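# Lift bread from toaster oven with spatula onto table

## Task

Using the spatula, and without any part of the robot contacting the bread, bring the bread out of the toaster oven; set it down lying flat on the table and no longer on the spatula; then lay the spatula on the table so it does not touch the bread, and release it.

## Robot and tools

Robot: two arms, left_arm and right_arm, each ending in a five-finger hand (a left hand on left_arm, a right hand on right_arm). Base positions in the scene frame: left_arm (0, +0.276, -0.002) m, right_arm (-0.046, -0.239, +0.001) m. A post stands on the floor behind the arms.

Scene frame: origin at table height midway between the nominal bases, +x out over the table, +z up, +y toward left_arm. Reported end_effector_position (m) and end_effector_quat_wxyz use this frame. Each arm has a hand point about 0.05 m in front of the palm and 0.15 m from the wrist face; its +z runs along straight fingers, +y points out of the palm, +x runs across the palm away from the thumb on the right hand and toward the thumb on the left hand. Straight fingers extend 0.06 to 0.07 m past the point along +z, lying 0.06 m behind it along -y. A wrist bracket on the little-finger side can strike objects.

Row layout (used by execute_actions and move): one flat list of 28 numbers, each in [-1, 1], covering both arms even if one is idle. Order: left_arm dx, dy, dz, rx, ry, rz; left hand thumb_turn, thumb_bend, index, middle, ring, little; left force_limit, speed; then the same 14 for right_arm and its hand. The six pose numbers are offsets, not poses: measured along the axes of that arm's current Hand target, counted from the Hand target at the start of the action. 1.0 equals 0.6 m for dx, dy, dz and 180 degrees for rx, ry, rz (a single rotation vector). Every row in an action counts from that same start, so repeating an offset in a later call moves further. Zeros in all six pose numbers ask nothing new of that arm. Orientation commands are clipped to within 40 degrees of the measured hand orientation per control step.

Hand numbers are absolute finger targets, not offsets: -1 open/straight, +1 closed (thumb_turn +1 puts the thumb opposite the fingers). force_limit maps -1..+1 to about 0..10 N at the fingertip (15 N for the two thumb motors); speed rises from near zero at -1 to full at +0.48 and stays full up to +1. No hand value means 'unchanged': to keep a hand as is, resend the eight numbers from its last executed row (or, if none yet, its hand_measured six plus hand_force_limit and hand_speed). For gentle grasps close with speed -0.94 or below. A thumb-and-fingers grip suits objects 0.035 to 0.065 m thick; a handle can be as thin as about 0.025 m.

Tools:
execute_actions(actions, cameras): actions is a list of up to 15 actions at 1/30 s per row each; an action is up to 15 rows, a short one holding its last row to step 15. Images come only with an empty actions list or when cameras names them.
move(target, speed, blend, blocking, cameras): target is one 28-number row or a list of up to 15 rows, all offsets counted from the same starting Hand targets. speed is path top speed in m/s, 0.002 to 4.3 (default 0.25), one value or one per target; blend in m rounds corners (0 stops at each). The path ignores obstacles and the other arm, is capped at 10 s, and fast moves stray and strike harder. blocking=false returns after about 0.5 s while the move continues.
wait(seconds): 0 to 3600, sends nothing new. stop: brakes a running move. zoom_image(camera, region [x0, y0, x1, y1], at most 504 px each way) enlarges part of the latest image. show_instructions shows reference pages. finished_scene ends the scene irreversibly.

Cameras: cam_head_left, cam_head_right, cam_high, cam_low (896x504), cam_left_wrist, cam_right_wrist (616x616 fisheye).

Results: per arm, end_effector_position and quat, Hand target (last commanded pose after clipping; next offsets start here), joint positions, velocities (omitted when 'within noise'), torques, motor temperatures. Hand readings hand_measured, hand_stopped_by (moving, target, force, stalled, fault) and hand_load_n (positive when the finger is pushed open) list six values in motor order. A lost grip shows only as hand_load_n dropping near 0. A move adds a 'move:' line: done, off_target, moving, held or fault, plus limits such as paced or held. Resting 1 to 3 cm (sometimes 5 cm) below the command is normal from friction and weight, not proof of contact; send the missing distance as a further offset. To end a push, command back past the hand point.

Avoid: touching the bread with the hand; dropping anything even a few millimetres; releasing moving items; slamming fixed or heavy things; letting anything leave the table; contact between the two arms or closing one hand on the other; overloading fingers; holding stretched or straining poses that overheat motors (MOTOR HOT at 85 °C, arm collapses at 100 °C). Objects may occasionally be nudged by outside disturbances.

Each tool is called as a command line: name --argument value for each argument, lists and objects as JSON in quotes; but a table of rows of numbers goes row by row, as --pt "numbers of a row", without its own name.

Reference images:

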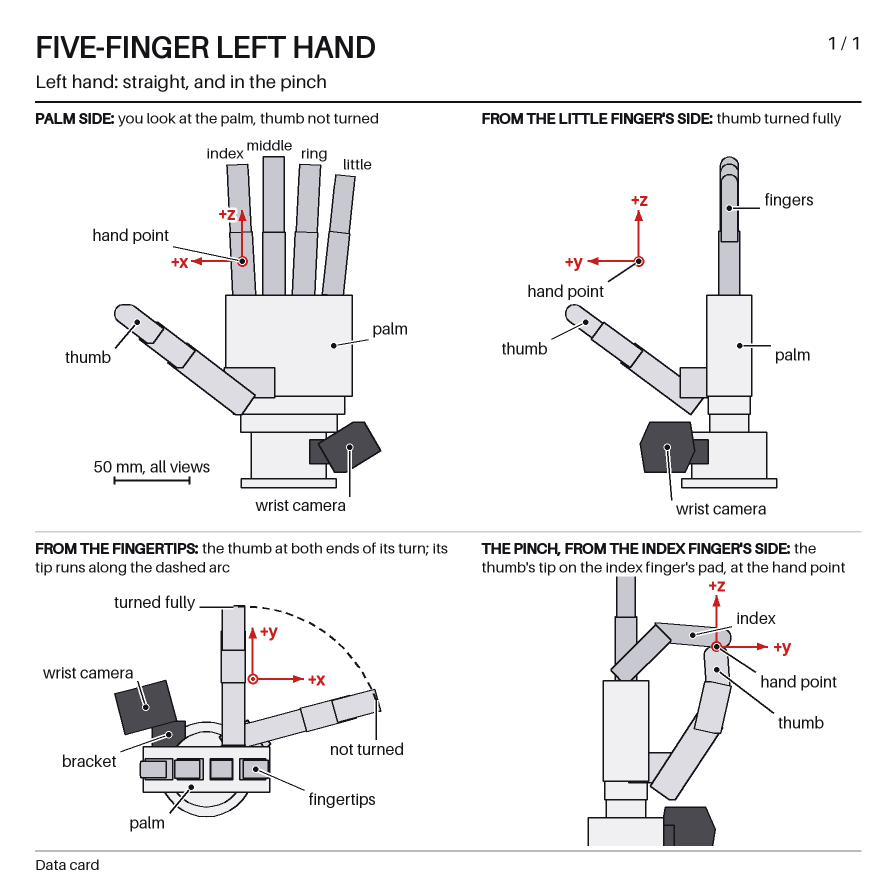

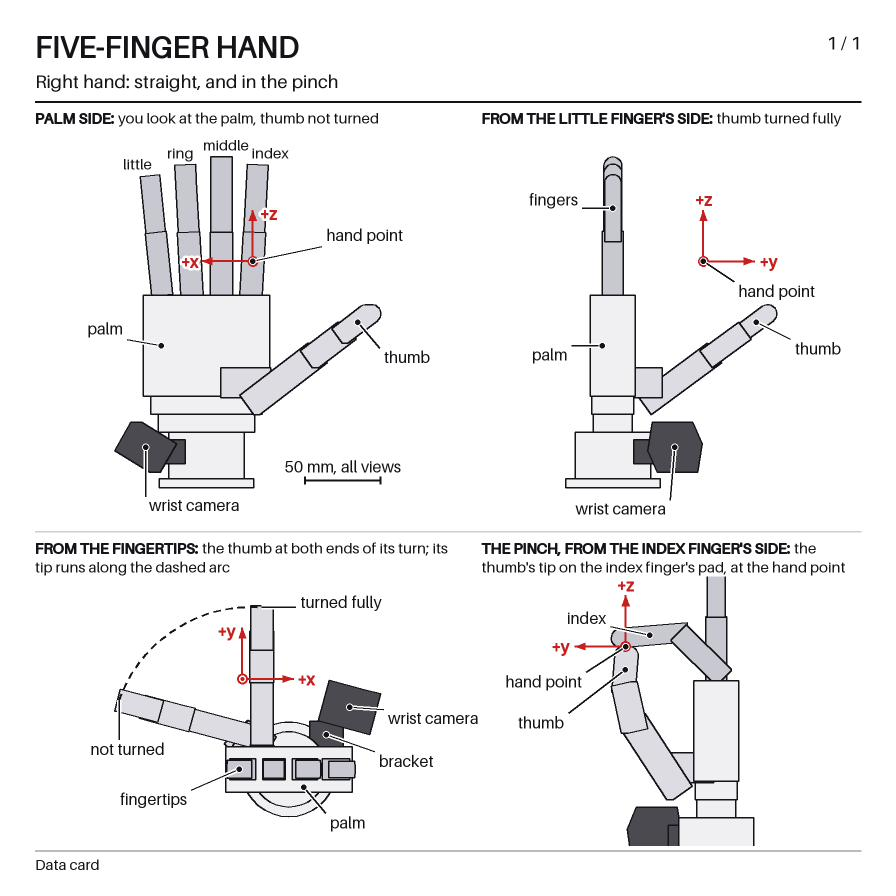

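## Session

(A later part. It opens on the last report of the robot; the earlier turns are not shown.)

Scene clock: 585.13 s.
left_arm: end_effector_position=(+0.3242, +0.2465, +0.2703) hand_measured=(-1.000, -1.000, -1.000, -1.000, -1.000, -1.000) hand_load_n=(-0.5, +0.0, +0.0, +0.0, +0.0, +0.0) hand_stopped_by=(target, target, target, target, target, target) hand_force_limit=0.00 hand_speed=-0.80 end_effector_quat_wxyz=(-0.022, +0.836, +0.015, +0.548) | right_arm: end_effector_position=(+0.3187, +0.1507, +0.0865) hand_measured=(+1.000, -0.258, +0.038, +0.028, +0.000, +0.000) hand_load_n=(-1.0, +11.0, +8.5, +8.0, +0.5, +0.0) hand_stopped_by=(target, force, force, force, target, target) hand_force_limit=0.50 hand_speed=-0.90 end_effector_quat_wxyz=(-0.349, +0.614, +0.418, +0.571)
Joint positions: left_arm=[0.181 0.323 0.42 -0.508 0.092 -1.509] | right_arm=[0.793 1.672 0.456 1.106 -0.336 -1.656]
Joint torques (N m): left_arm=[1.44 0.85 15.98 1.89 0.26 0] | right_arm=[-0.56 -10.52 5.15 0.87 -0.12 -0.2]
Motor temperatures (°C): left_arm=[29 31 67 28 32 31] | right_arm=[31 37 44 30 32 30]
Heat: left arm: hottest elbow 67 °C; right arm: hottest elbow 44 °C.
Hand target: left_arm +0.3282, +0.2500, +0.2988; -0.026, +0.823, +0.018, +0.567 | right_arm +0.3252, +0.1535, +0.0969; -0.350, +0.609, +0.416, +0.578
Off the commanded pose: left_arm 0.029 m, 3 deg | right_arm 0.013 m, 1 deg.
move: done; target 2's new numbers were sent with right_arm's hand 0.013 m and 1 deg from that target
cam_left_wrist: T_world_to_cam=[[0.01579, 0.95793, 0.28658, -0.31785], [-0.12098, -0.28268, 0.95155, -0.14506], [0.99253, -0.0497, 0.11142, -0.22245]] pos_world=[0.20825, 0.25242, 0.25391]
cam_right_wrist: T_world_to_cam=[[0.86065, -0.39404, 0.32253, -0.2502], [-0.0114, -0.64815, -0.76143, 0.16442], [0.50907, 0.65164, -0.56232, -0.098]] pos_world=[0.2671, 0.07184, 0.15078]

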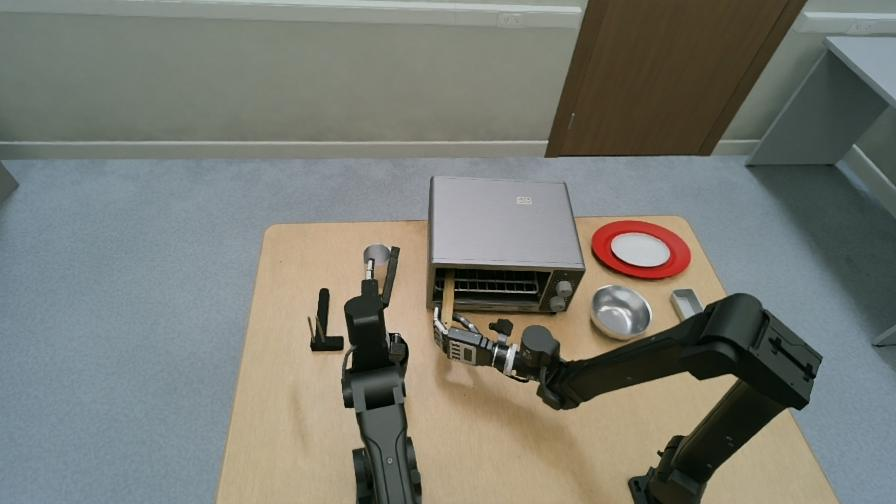

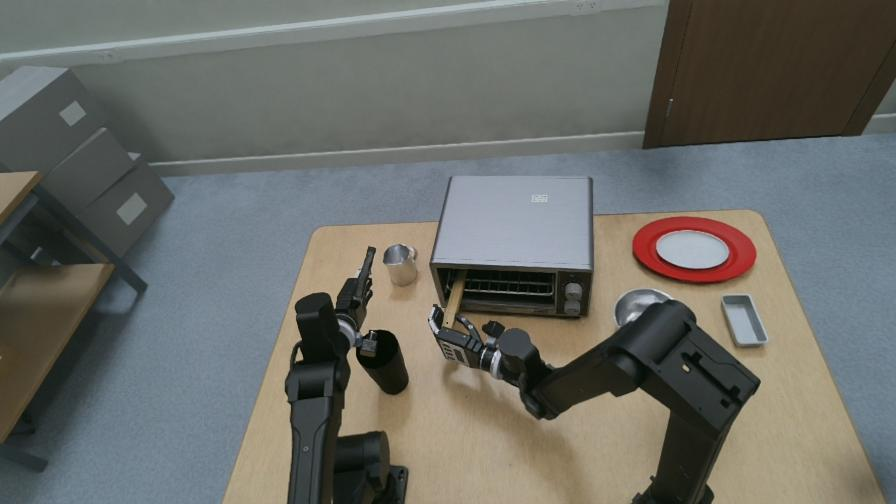

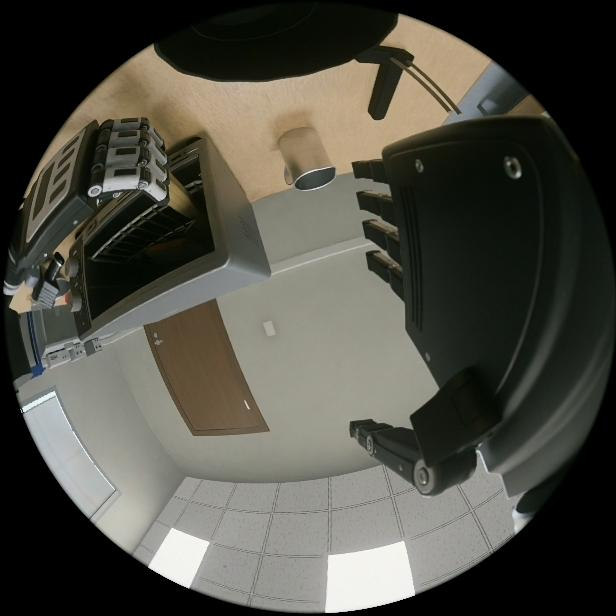

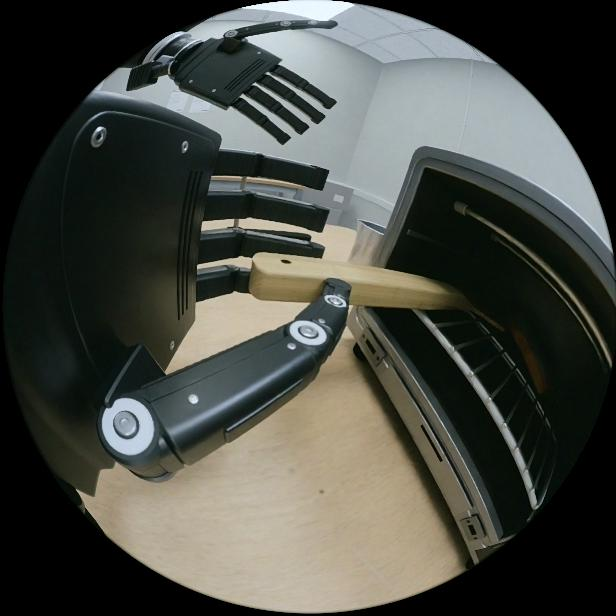

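move --target '[0,0,0,0,0,0,-1,-1,-1,-1,-1,-1,0,-0.8,0.0007,-0.0608,-0.0275,0,0,0,1,-0.12,0.2,0.2,0.0,0.0,0.5,-0.9]' --speed 0.05 --cameras '["cam_head_left","cam_head_right","cam_left_wrist","cam_right_wrist"]'

zoom_image --camera "cam_head_right" --region '[400, 250, 520, 370]'

zoom_image --camera "cam_left_wrist" --region '[40, 90, 240, 290]'

Scene clock: 592.90 s.
left_arm: end_effector_position=(+0.3242, +0.2465, +0.2703) hand_measured=(-1.000, -1.000, -1.000, -1.000, -1.000, -1.000) hand_load_n=(+0.0, +0.0, +0.0, +0.0, +0.0, +0.0) hand_stopped_by=(target, target, target, target, target, target) hand_force_limit=0.00 hand_speed=-0.80 end_effector_quat_wxyz=(-0.022, +0.836, +0.015, +0.548) | right_arm: end_effector_position=(+0.2903, +0.1503, +0.0859) hand_measured=(+1.000, -0.260, +0.038, +0.028, +0.000, +0.000) hand_load_n=(+0.0, +13.0, +7.0, +7.0, +0.0, +0.0) hand_stopped_by=(target, force, force, force, target, target) hand_force_limit=0.50 hand_speed=-0.90 end_effector_quat_wxyz=(-0.342, +0.619, +0.419, +0.570)
Joint positions: left_arm=[0.181 0.323 0.42 -0.508 0.092 -1.509] | right_arm=[0.866 1.634 0.406 1.106 -0.251 -1.656]
Joint torques (N m): left_arm=[1.49 0.79 15.94 1.84 0.26 0] | right_arm=[0.67 -9.88 3.47 2.3 0.14 -0.09]
Motor temperatures (°C): left_arm=[29 31 67 28 32 31] | right_arm=[31 37 43 30 32 29]
Heat: left arm: hottest elbow 67 °C; right arm: hottest elbow 43 °C.
Hand target: left_arm +0.3282, +0.2500, +0.2988; -0.026, +0.823, +0.018, +0.567 | right_arm +0.2850, +0.1535, +0.0967; -0.350, +0.609, +0.416, +0.578
Off the commanded pose: left_arm 0.029 m, 3 deg | right_arm 0.012 m, 2 deg.
move: off_target (right_arm)
cam_left_wrist: T_world_to_cam=[[0.01579, 0.95793, 0.28658, -0.31785], [-0.12098, -0.28268, 0.95155, -0.14506], [0.99253, -0.0497, 0.11142, -0.22245]] pos_world=[0.20825, 0.25242, 0.25391]
cam_right_wrist: T_world_to_cam=[[0.85618, -0.39888, 0.3284, -0.22415], [-0.01876, -0.65918, -0.75175, 0.16631], [0.51633, 0.63748, -0.57186, -0.08284]] pos_world=[0.23781, 0.07302, 0.15126]

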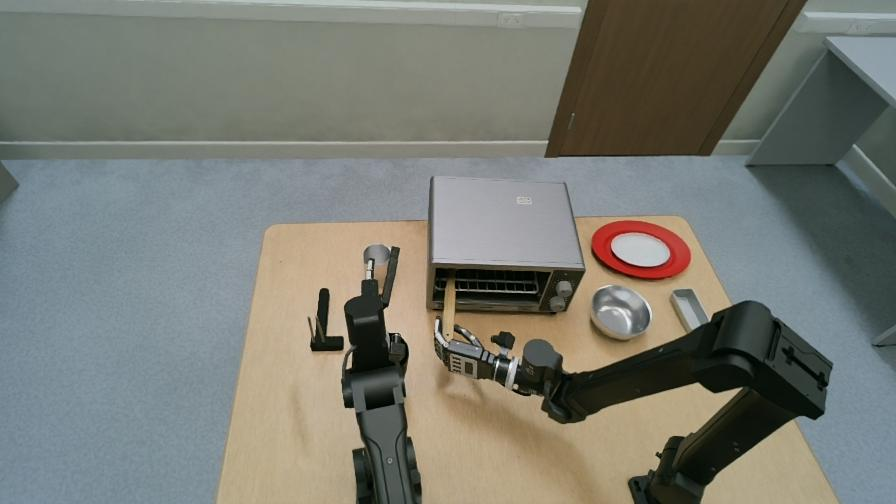

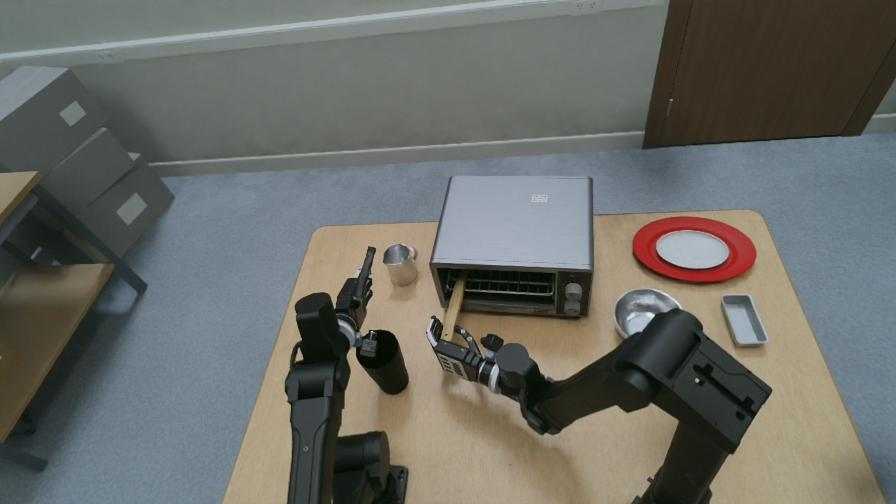

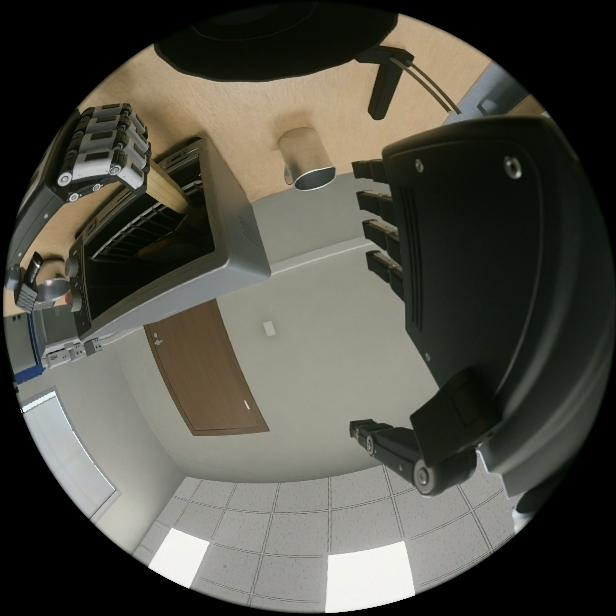

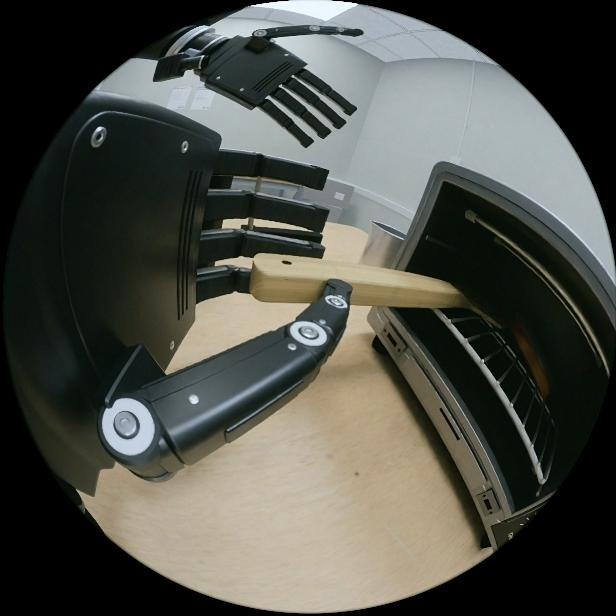

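Scaled by 4.200 from the camera's image (finer frame: 1280x720).

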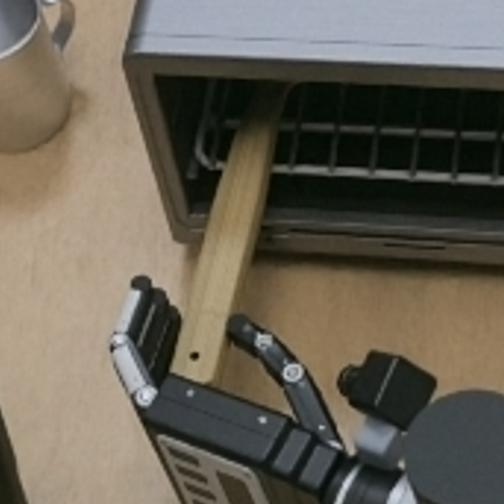

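Scaled by 2.520 from the camera's image (finer frame: 880x880).

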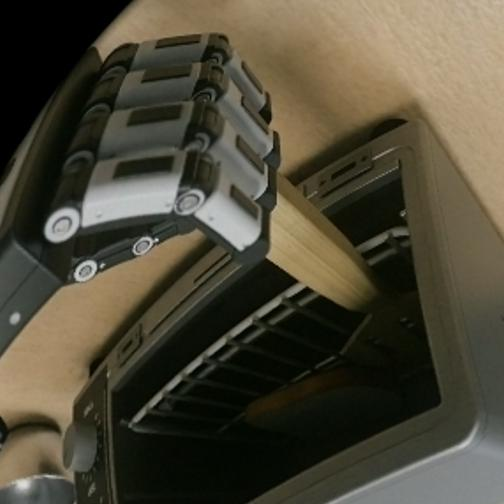

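zoom_image --camera "cam_left_wrist" --region '[120, 180, 220, 280]'

Scaled by 5.040 from the camera's image (finer frame: 880x880).

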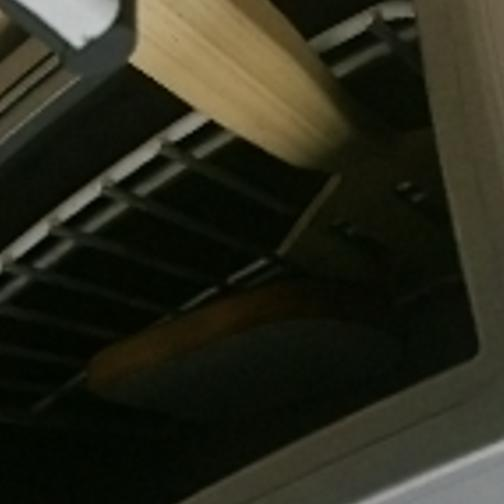

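move --target '[0,0,0,0,0,0,-1,-1,-1,-1,-1,-1,0,-0.8,0.0008,-0.0532,-0.0241,0,0,0,1,-0.12,0.2,0.2,0.0,0.0,0.5,-0.9]' --speed 0.05 --cameras '["cam_head_left","cam_head_right","cam_left_wrist"]'

zoom_image --camera "cam_head_right" --region '[400, 250, 520, 370]'

zoom_image --camera "cam_left_wrist" --region '[120, 150, 240, 270]'

zoom_image --camera "cam_head_left" --region '[400, 250, 520, 370]'

Scene clock: 594.47 s.
left_arm: end_effector_position=(+0.3242, +0.2465, +0.2703) hand_measured=(-1.000, -1.000, -1.000, -1.000, -1.000, -1.000) hand_load_n=(+0.0, +0.0, +0.0, +0.0, +0.0, +0.0) hand_stopped_by=(target, target, target, target, target, target) hand_force_limit=0.00 hand_speed=-0.80 end_effector_quat_wxyz=(-0.022, +0.836, +0.015, +0.548) | right_arm: end_effector_position=(+0.2546, +0.1512, +0.0858) hand_measured=(+1.000, -0.260, +0.038, +0.028, +0.000, +0.000) hand_load_n=(-0.5, +13.0, +7.0, +7.0, +0.0, +0.0) hand_stopped_by=(target, force, force, force, target, target) hand_force_limit=0.50 hand_speed=-0.90 end_effector_quat_wxyz=(-0.340, +0.618, +0.422, +0.570)
Joint positions: left_arm=[0.181 0.323 0.42 -0.508 0.092 -1.509] | right_arm=[0.961 1.6 0.35 1.127 -0.158 -1.651]
Joint torques (N m): left_arm=[1.44 0.62 15.97 1.89 0.25 0.01] | right_arm=[0.44 -9.17 3.26 2.4 0.15 -0.02]
Motor temperatures (°C): left_arm=[29 31 67 28 32 31] | right_arm=[31 37 43 30 32 29]
Heat: left arm: hottest elbow 67 °C; right arm: hottest elbow 43 °C.
Hand target: left_arm +0.3282, +0.2500, +0.2988; -0.026, +0.823, +0.018, +0.567 | right_arm +0.2501, +0.1536, +0.0969; -0.350, +0.609, +0.416, +0.578
Off the commanded pose: left_arm 0.029 m, 3 deg | right_arm 0.012 m, 2 deg.
move: off_target (right_arm)
cam_left_wrist: T_world_to_cam=[[0.01579, 0.95793, 0.28658, -0.31785], [-0.12098, -0.28268, 0.95155, -0.14506], [0.99253, -0.0497, 0.11142, -0.22245]] pos_world=[0.20825, 0.25242, 0.25391]

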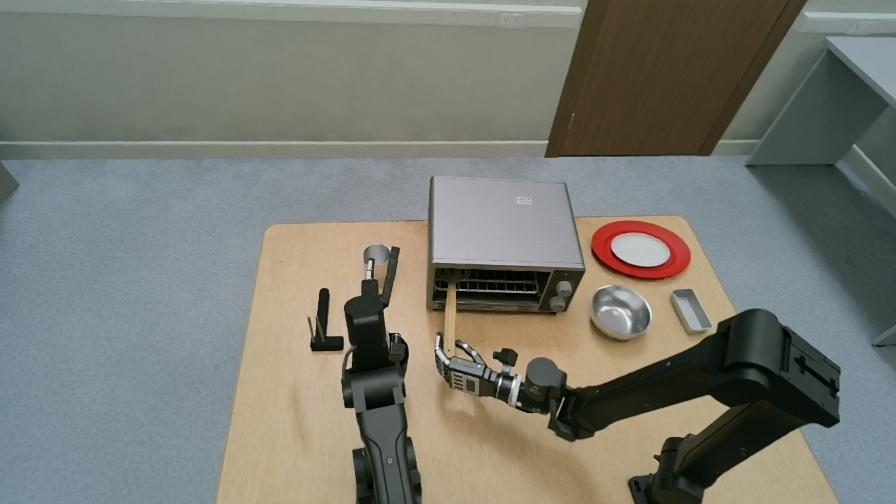

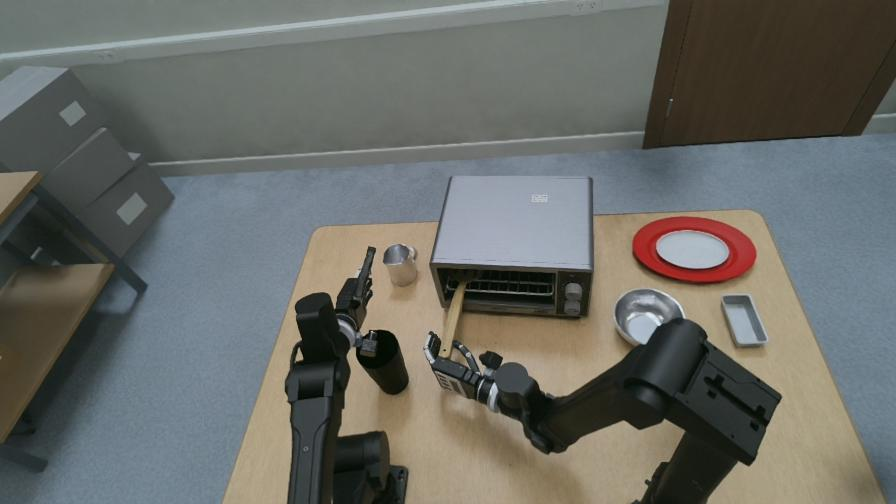

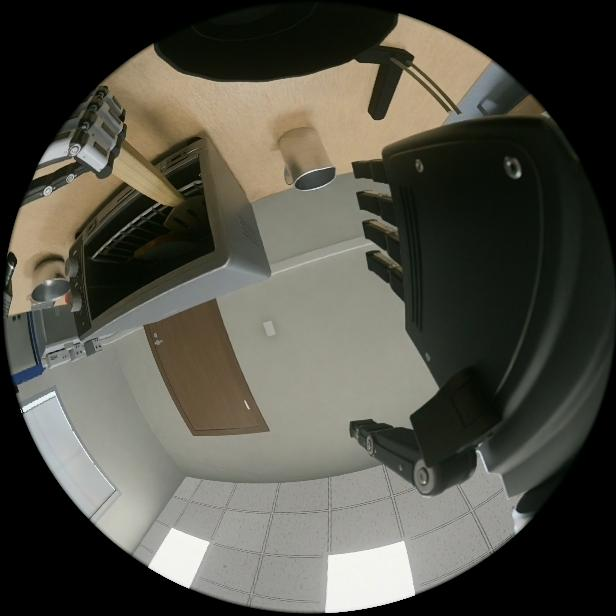

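Scaled by 4.200 from the camera's image (finer frame: 1280x720).

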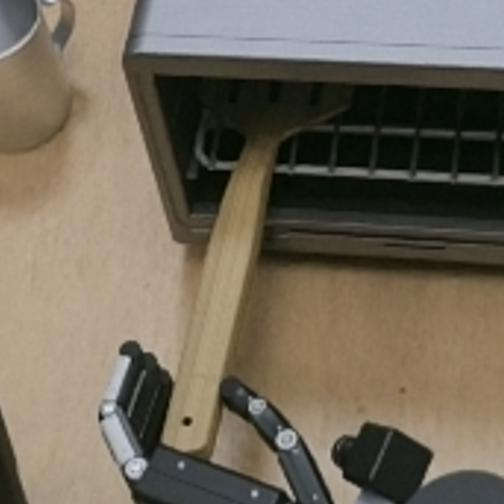

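Scaled by 4.200 from the camera's image (finer frame: 880x880).

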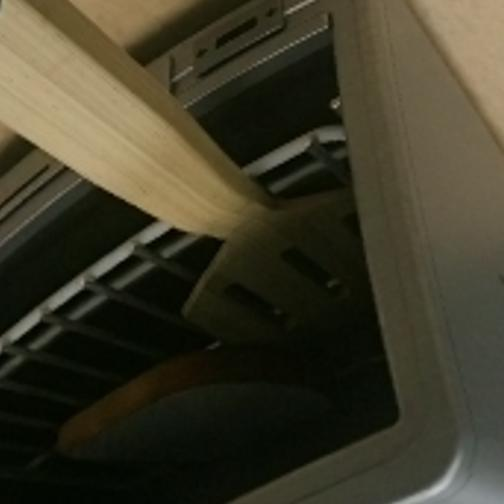

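Scaled by 4.200 from the camera's image (finer frame: 1280x720).

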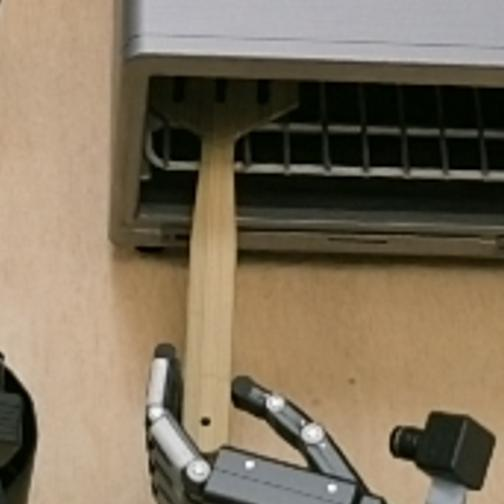

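move --target '[0,0,0,0,0,0,-1,-1,-1,-1,-1,-1,0,-0.8,-0.006,0.0239,-0.0529,0,0,0,1,-0.12,0.2,0.2,0.0,0.0,0.5,-0.9]' --speed 0.05 --cameras '["cam_head_left","cam_head_right","cam_left_wrist"]'

zoom_image --camera "cam_head_right" --region '[400, 250, 520, 370]'

zoom_image --camera "cam_left_wrist" --region '[100, 150, 220, 270]'

zoom_image --camera "cam_head_left" --region '[400, 250, 520, 370]'

Scene clock: 596.57 s.
left_arm: end_effector_position=(+0.3242, +0.2465, +0.2703) hand_measured=(-1.000, -1.000, -1.000, -1.000, -1.000, -1.000) hand_load_n=(+0.0, +0.0, -0.5, +0.0, -0.5, +0.0) hand_stopped_by=(target, target, target, target, target, target) hand_force_limit=0.00 hand_speed=-0.80 end_effector_quat_wxyz=(-0.022, +0.836, +0.015, +0.548) | right_arm: end_effector_position=(+0.2462, +0.1224, +0.0854) hand_measured=(+1.000, -0.260, +0.038, +0.028, +0.000, +0.000) hand_load_n=(+0.0, +13.5, +6.5, +6.5, +0.0, +0.0) hand_stopped_by=(target, force, force, force, target, target) hand_force_limit=0.50 hand_speed=-0.90 end_effector_quat_wxyz=(-0.348, +0.616, +0.425, +0.565)
Joint positions: left_arm=[0.181 0.323 0.42 -0.508 0.092 -1.509] | right_arm=[0.911 1.55 0.273 1.152 -0.227 -1.651]
Joint torques (N m): left_arm=[1.38 0.79 15.95 1.89 0.27 0.01] | right_arm=[-1.14 -8.47 3.03 2.37 0.07 -0.13]
Motor temperatures (°C): left_arm=[29 31 68 28 32 31] | right_arm=[31 37 43 30 32 29]
Heat: left arm: hottest elbow 68 °C; right arm: hottest elbow 43 °C.
Hand target: left_arm +0.3282, +0.2500, +0.2988; -0.026, +0.823, +0.018, +0.567 | right_arm +0.2501, +0.1184, +0.0966; -0.350, +0.609, +0.416, +0.578
Off the commanded pose: left_arm 0.029 m, 3 deg | right_arm 0.013 m, 2 deg.
move: off_target (right_arm)
cam_left_wrist: T_world_to_cam=[[0.01579, 0.95793, 0.28658, -0.31785], [-0.12098, -0.28268, 0.95155, -0.14506], [0.99253, -0.0497, 0.11142, -0.22245]] pos_world=[0.20825, 0.25242, 0.25391]

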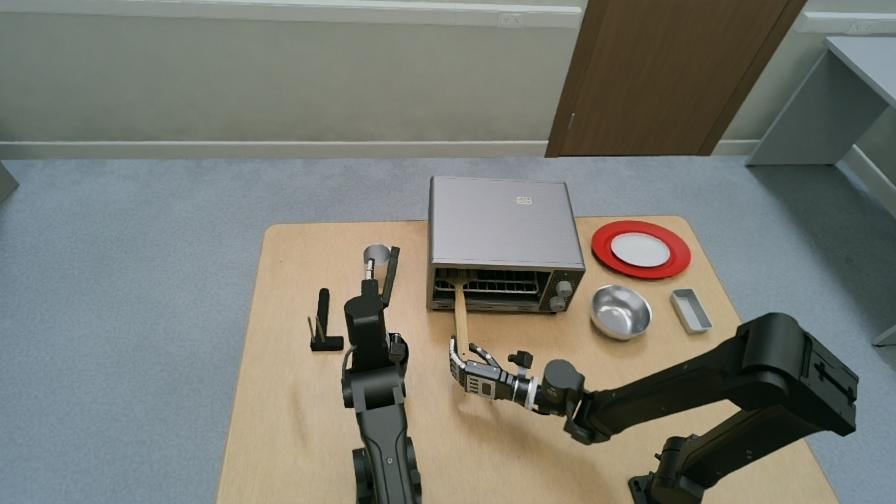

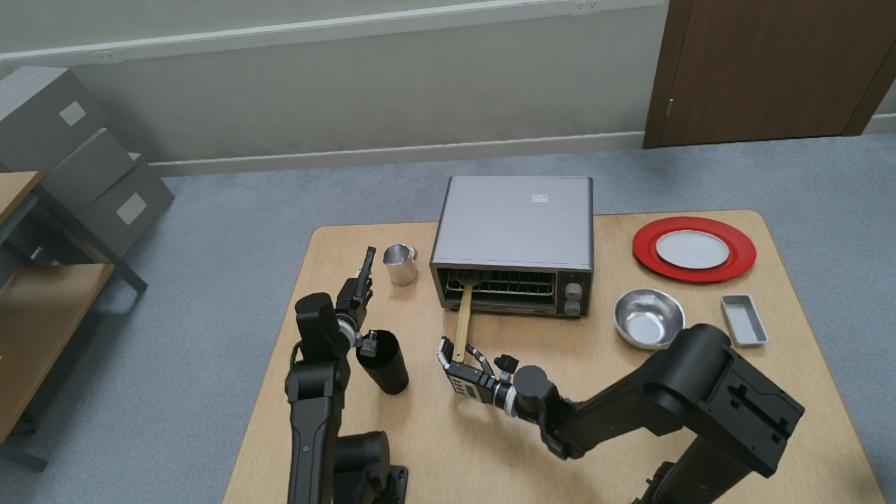

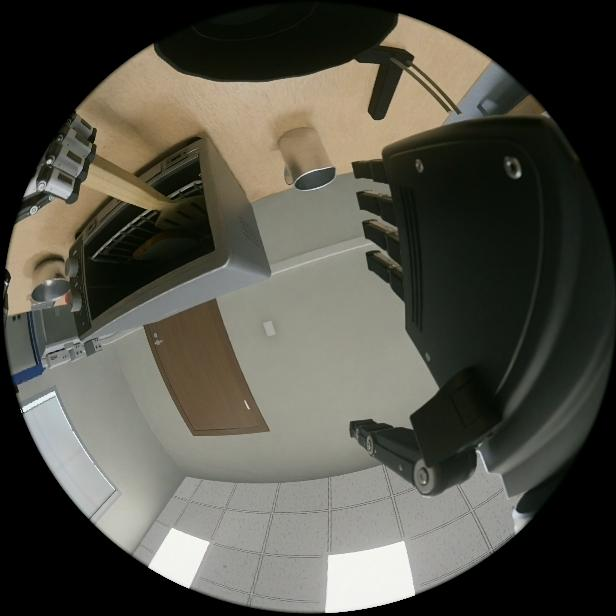

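Scaled by 4.200 from the camera's image (finer frame: 1280x720).

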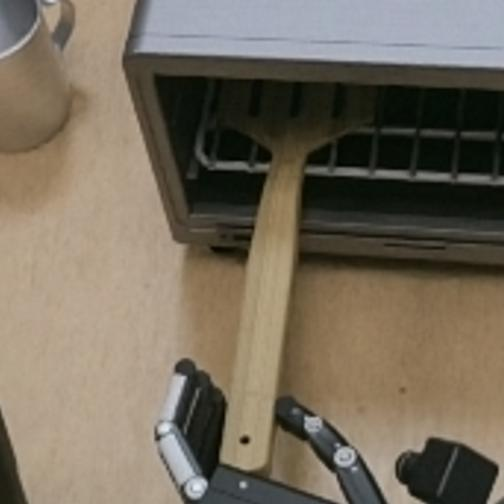

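Scaled by 4.200 from the camera's image (finer frame: 880x880).

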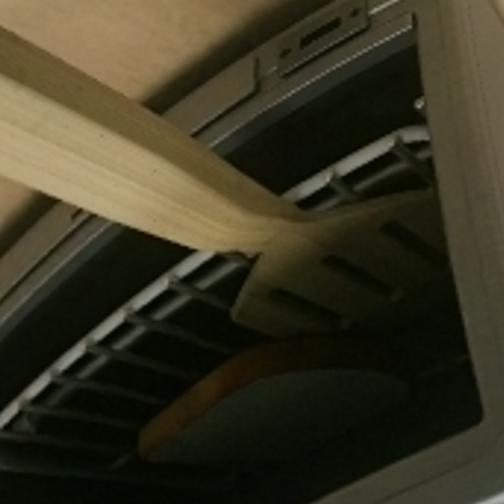

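Scaled by 4.200 from the camera's image (finer frame: 1280x720).

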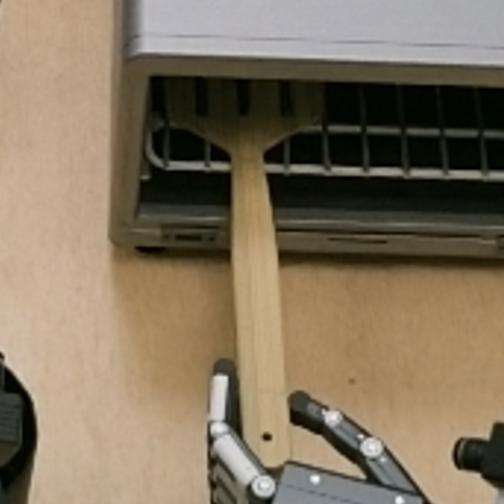

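move --target '[0,0,0,0,0,0,-1,-1,-1,-1,-1,-1,0,-0.8,-0.0051,0.0204,-0.0453,0,0,0,1,-0.12,0.2,0.2,0.0,0.0,0.5,-0.9]' --speed 0.06 --cameras '["cam_head_right","cam_head_left","cam_left_wrist","cam_right_wrist"]'

Scene clock: 598.53 s.
left_arm: end_effector_position=(+0.3242, +0.2465, +0.2703) hand_measured=(-1.000, -1.000, -1.000, -1.000, -1.000, -1.000) hand_load_n=(+0.0, +0.0, +0.0, +0.0, +0.0, +0.0) hand_stopped_by=(target, target, target, target, target, target) hand_force_limit=0.00 hand_speed=-0.80 end_effector_quat_wxyz=(-0.022, +0.836, +0.015, +0.548) | right_arm: end_effector_position=(+0.2466, +0.0924, +0.0862) hand_measured=(+1.000, -0.260, +0.038, +0.028, +0.000, +0.000) hand_load_n=(+0.0, +13.0, +6.5, +7.0, +0.0, +0.0) hand_stopped_by=(target, force, force, force, target, target) hand_force_limit=0.50 hand_speed=-0.90 end_effector_quat_wxyz=(-0.351, +0.617, +0.422, +0.564)
Joint positions: left_arm=[0.181 0.323 0.42 -0.508 0.092 -1.509] | right_arm=[0.836 1.504 0.212 1.168 -0.302 -1.651]
Joint torques (N m): left_arm=[1.49 0.85 15.95 1.88 0.26 0] | right_arm=[-1.03 -7.88 3.18 2.36 0.03 -0.19]
Motor temperatures (°C): left_arm=[29 31 68 28 32 31] | right_arm=[31 37 43 30 32 29]
Heat: left arm: hottest elbow 68 °C; right arm: hottest elbow 43 °C.
Hand target: left_arm +0.3282, +0.2500, +0.2988; -0.026, +0.823, +0.018, +0.567 | right_arm +0.2501, +0.0885, +0.0967; -0.350, +0.609, +0.416, +0.578
Off the commanded pose: left_arm 0.029 m, 3 deg | right_arm 0.012 m, 2 deg.
move: off_target (right_arm)
cam_left_wrist: T_world_to_cam=[[0.01579, 0.95793, 0.28658, -0.31785], [-0.12098, -0.28268, 0.95155, -0.14506], [0.99253, -0.0497, 0.11142, -0.22245]] pos_world=[0.20825, 0.25242, 0.25391]
cam_right_wrist: T_world_to_cam=[[0.86715, -0.3832, 0.31815, -0.21319], [-0.01337, -0.65646, -0.75425, 0.12617], [0.49787, 0.64979, -0.57437, -0.01955]] pos_world=[0.19628, 0.01384, 0.15176]
Images, in order (width x height): cam_head_left 896x504, cam_head_right 896x504, cam_left_wrist 616x616, cam_right_wrist 616x616.

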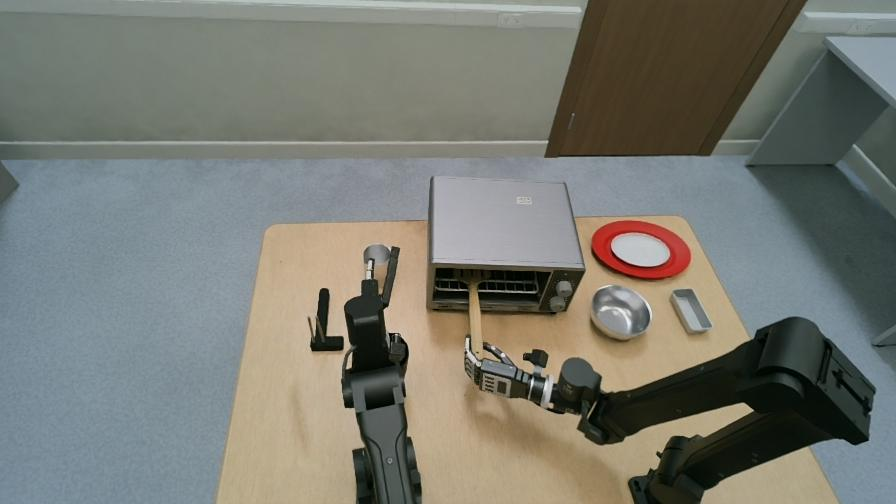

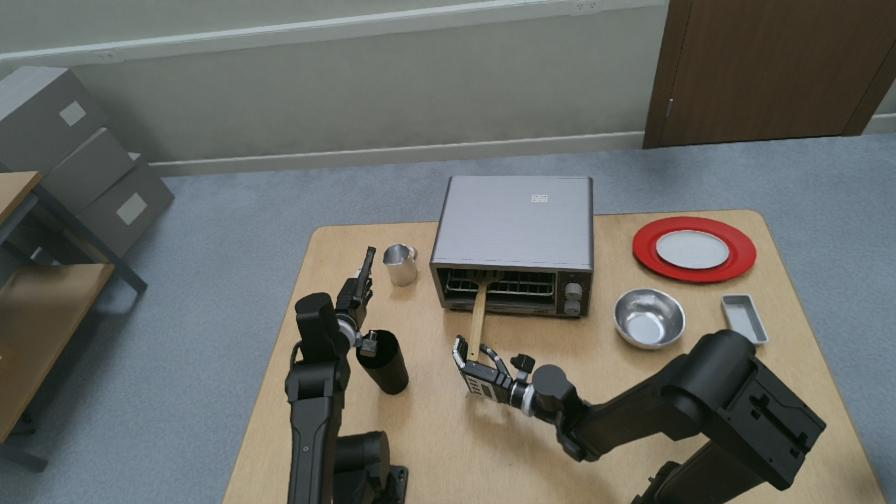

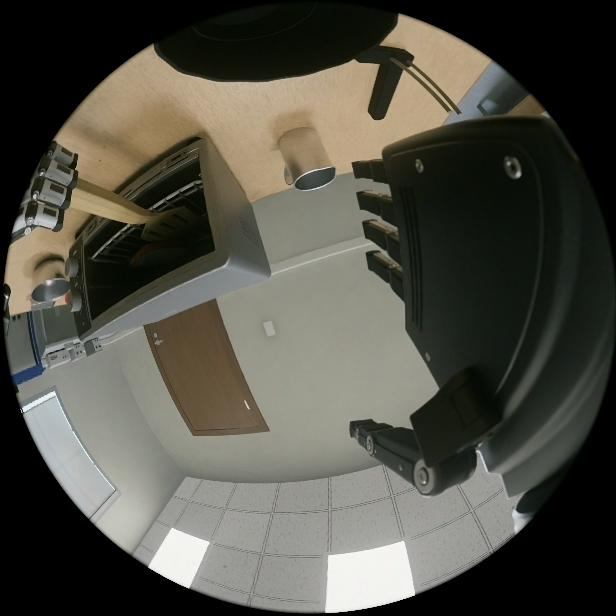

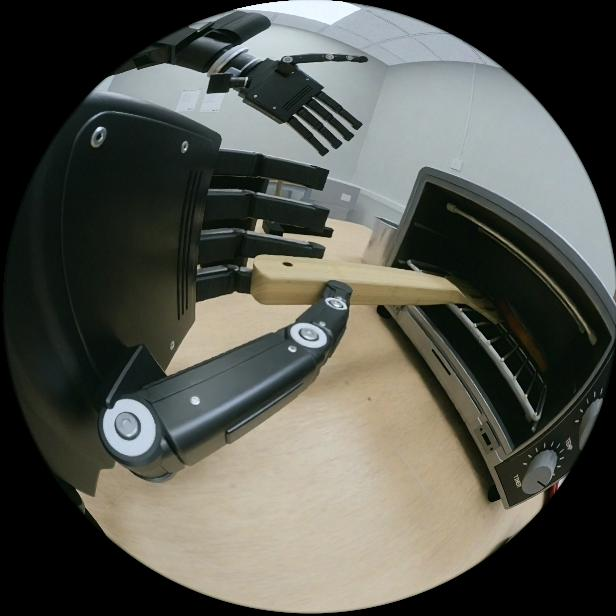

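zoom_image --camera "cam_left_wrist" --region '[110, 170, 220, 280]'

zoom_image --camera "cam_head_right" --region '[430, 250, 600, 370]'

zoom_image --camera "cam_head_left" --region '[420, 250, 590, 370]'

zoom_image --camera "cam_right_wrist" --region '[380, 180, 600, 400]'

Scaled by 4.582 from the camera's image (finer frame: 880x880).

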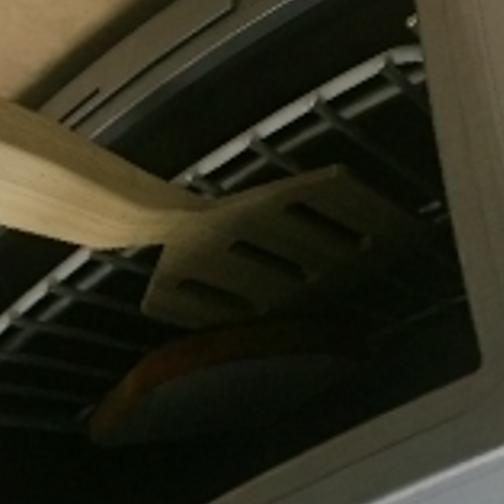

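Scaled by 2.965 from the camera's image (finer frame: 1280x720).

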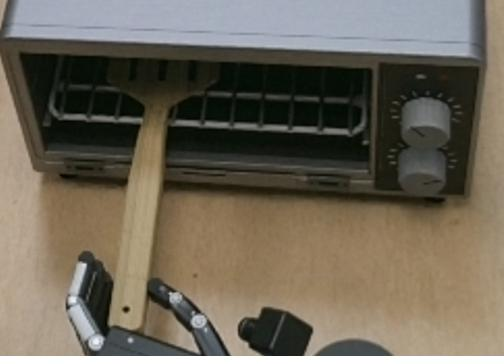

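Scaled by 2.965 from the camera's image (finer frame: 1280x720).

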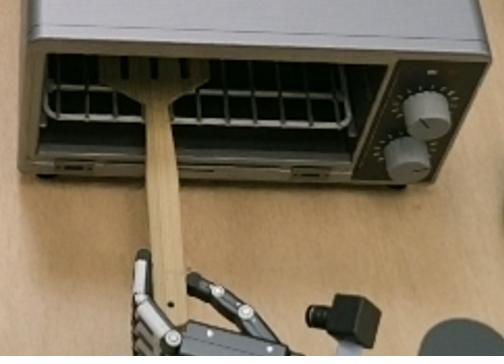

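Scaled by 2.291 from the camera's image (finer frame: 880x880).

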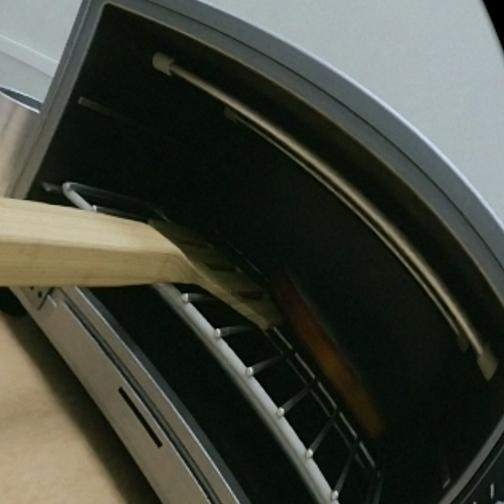

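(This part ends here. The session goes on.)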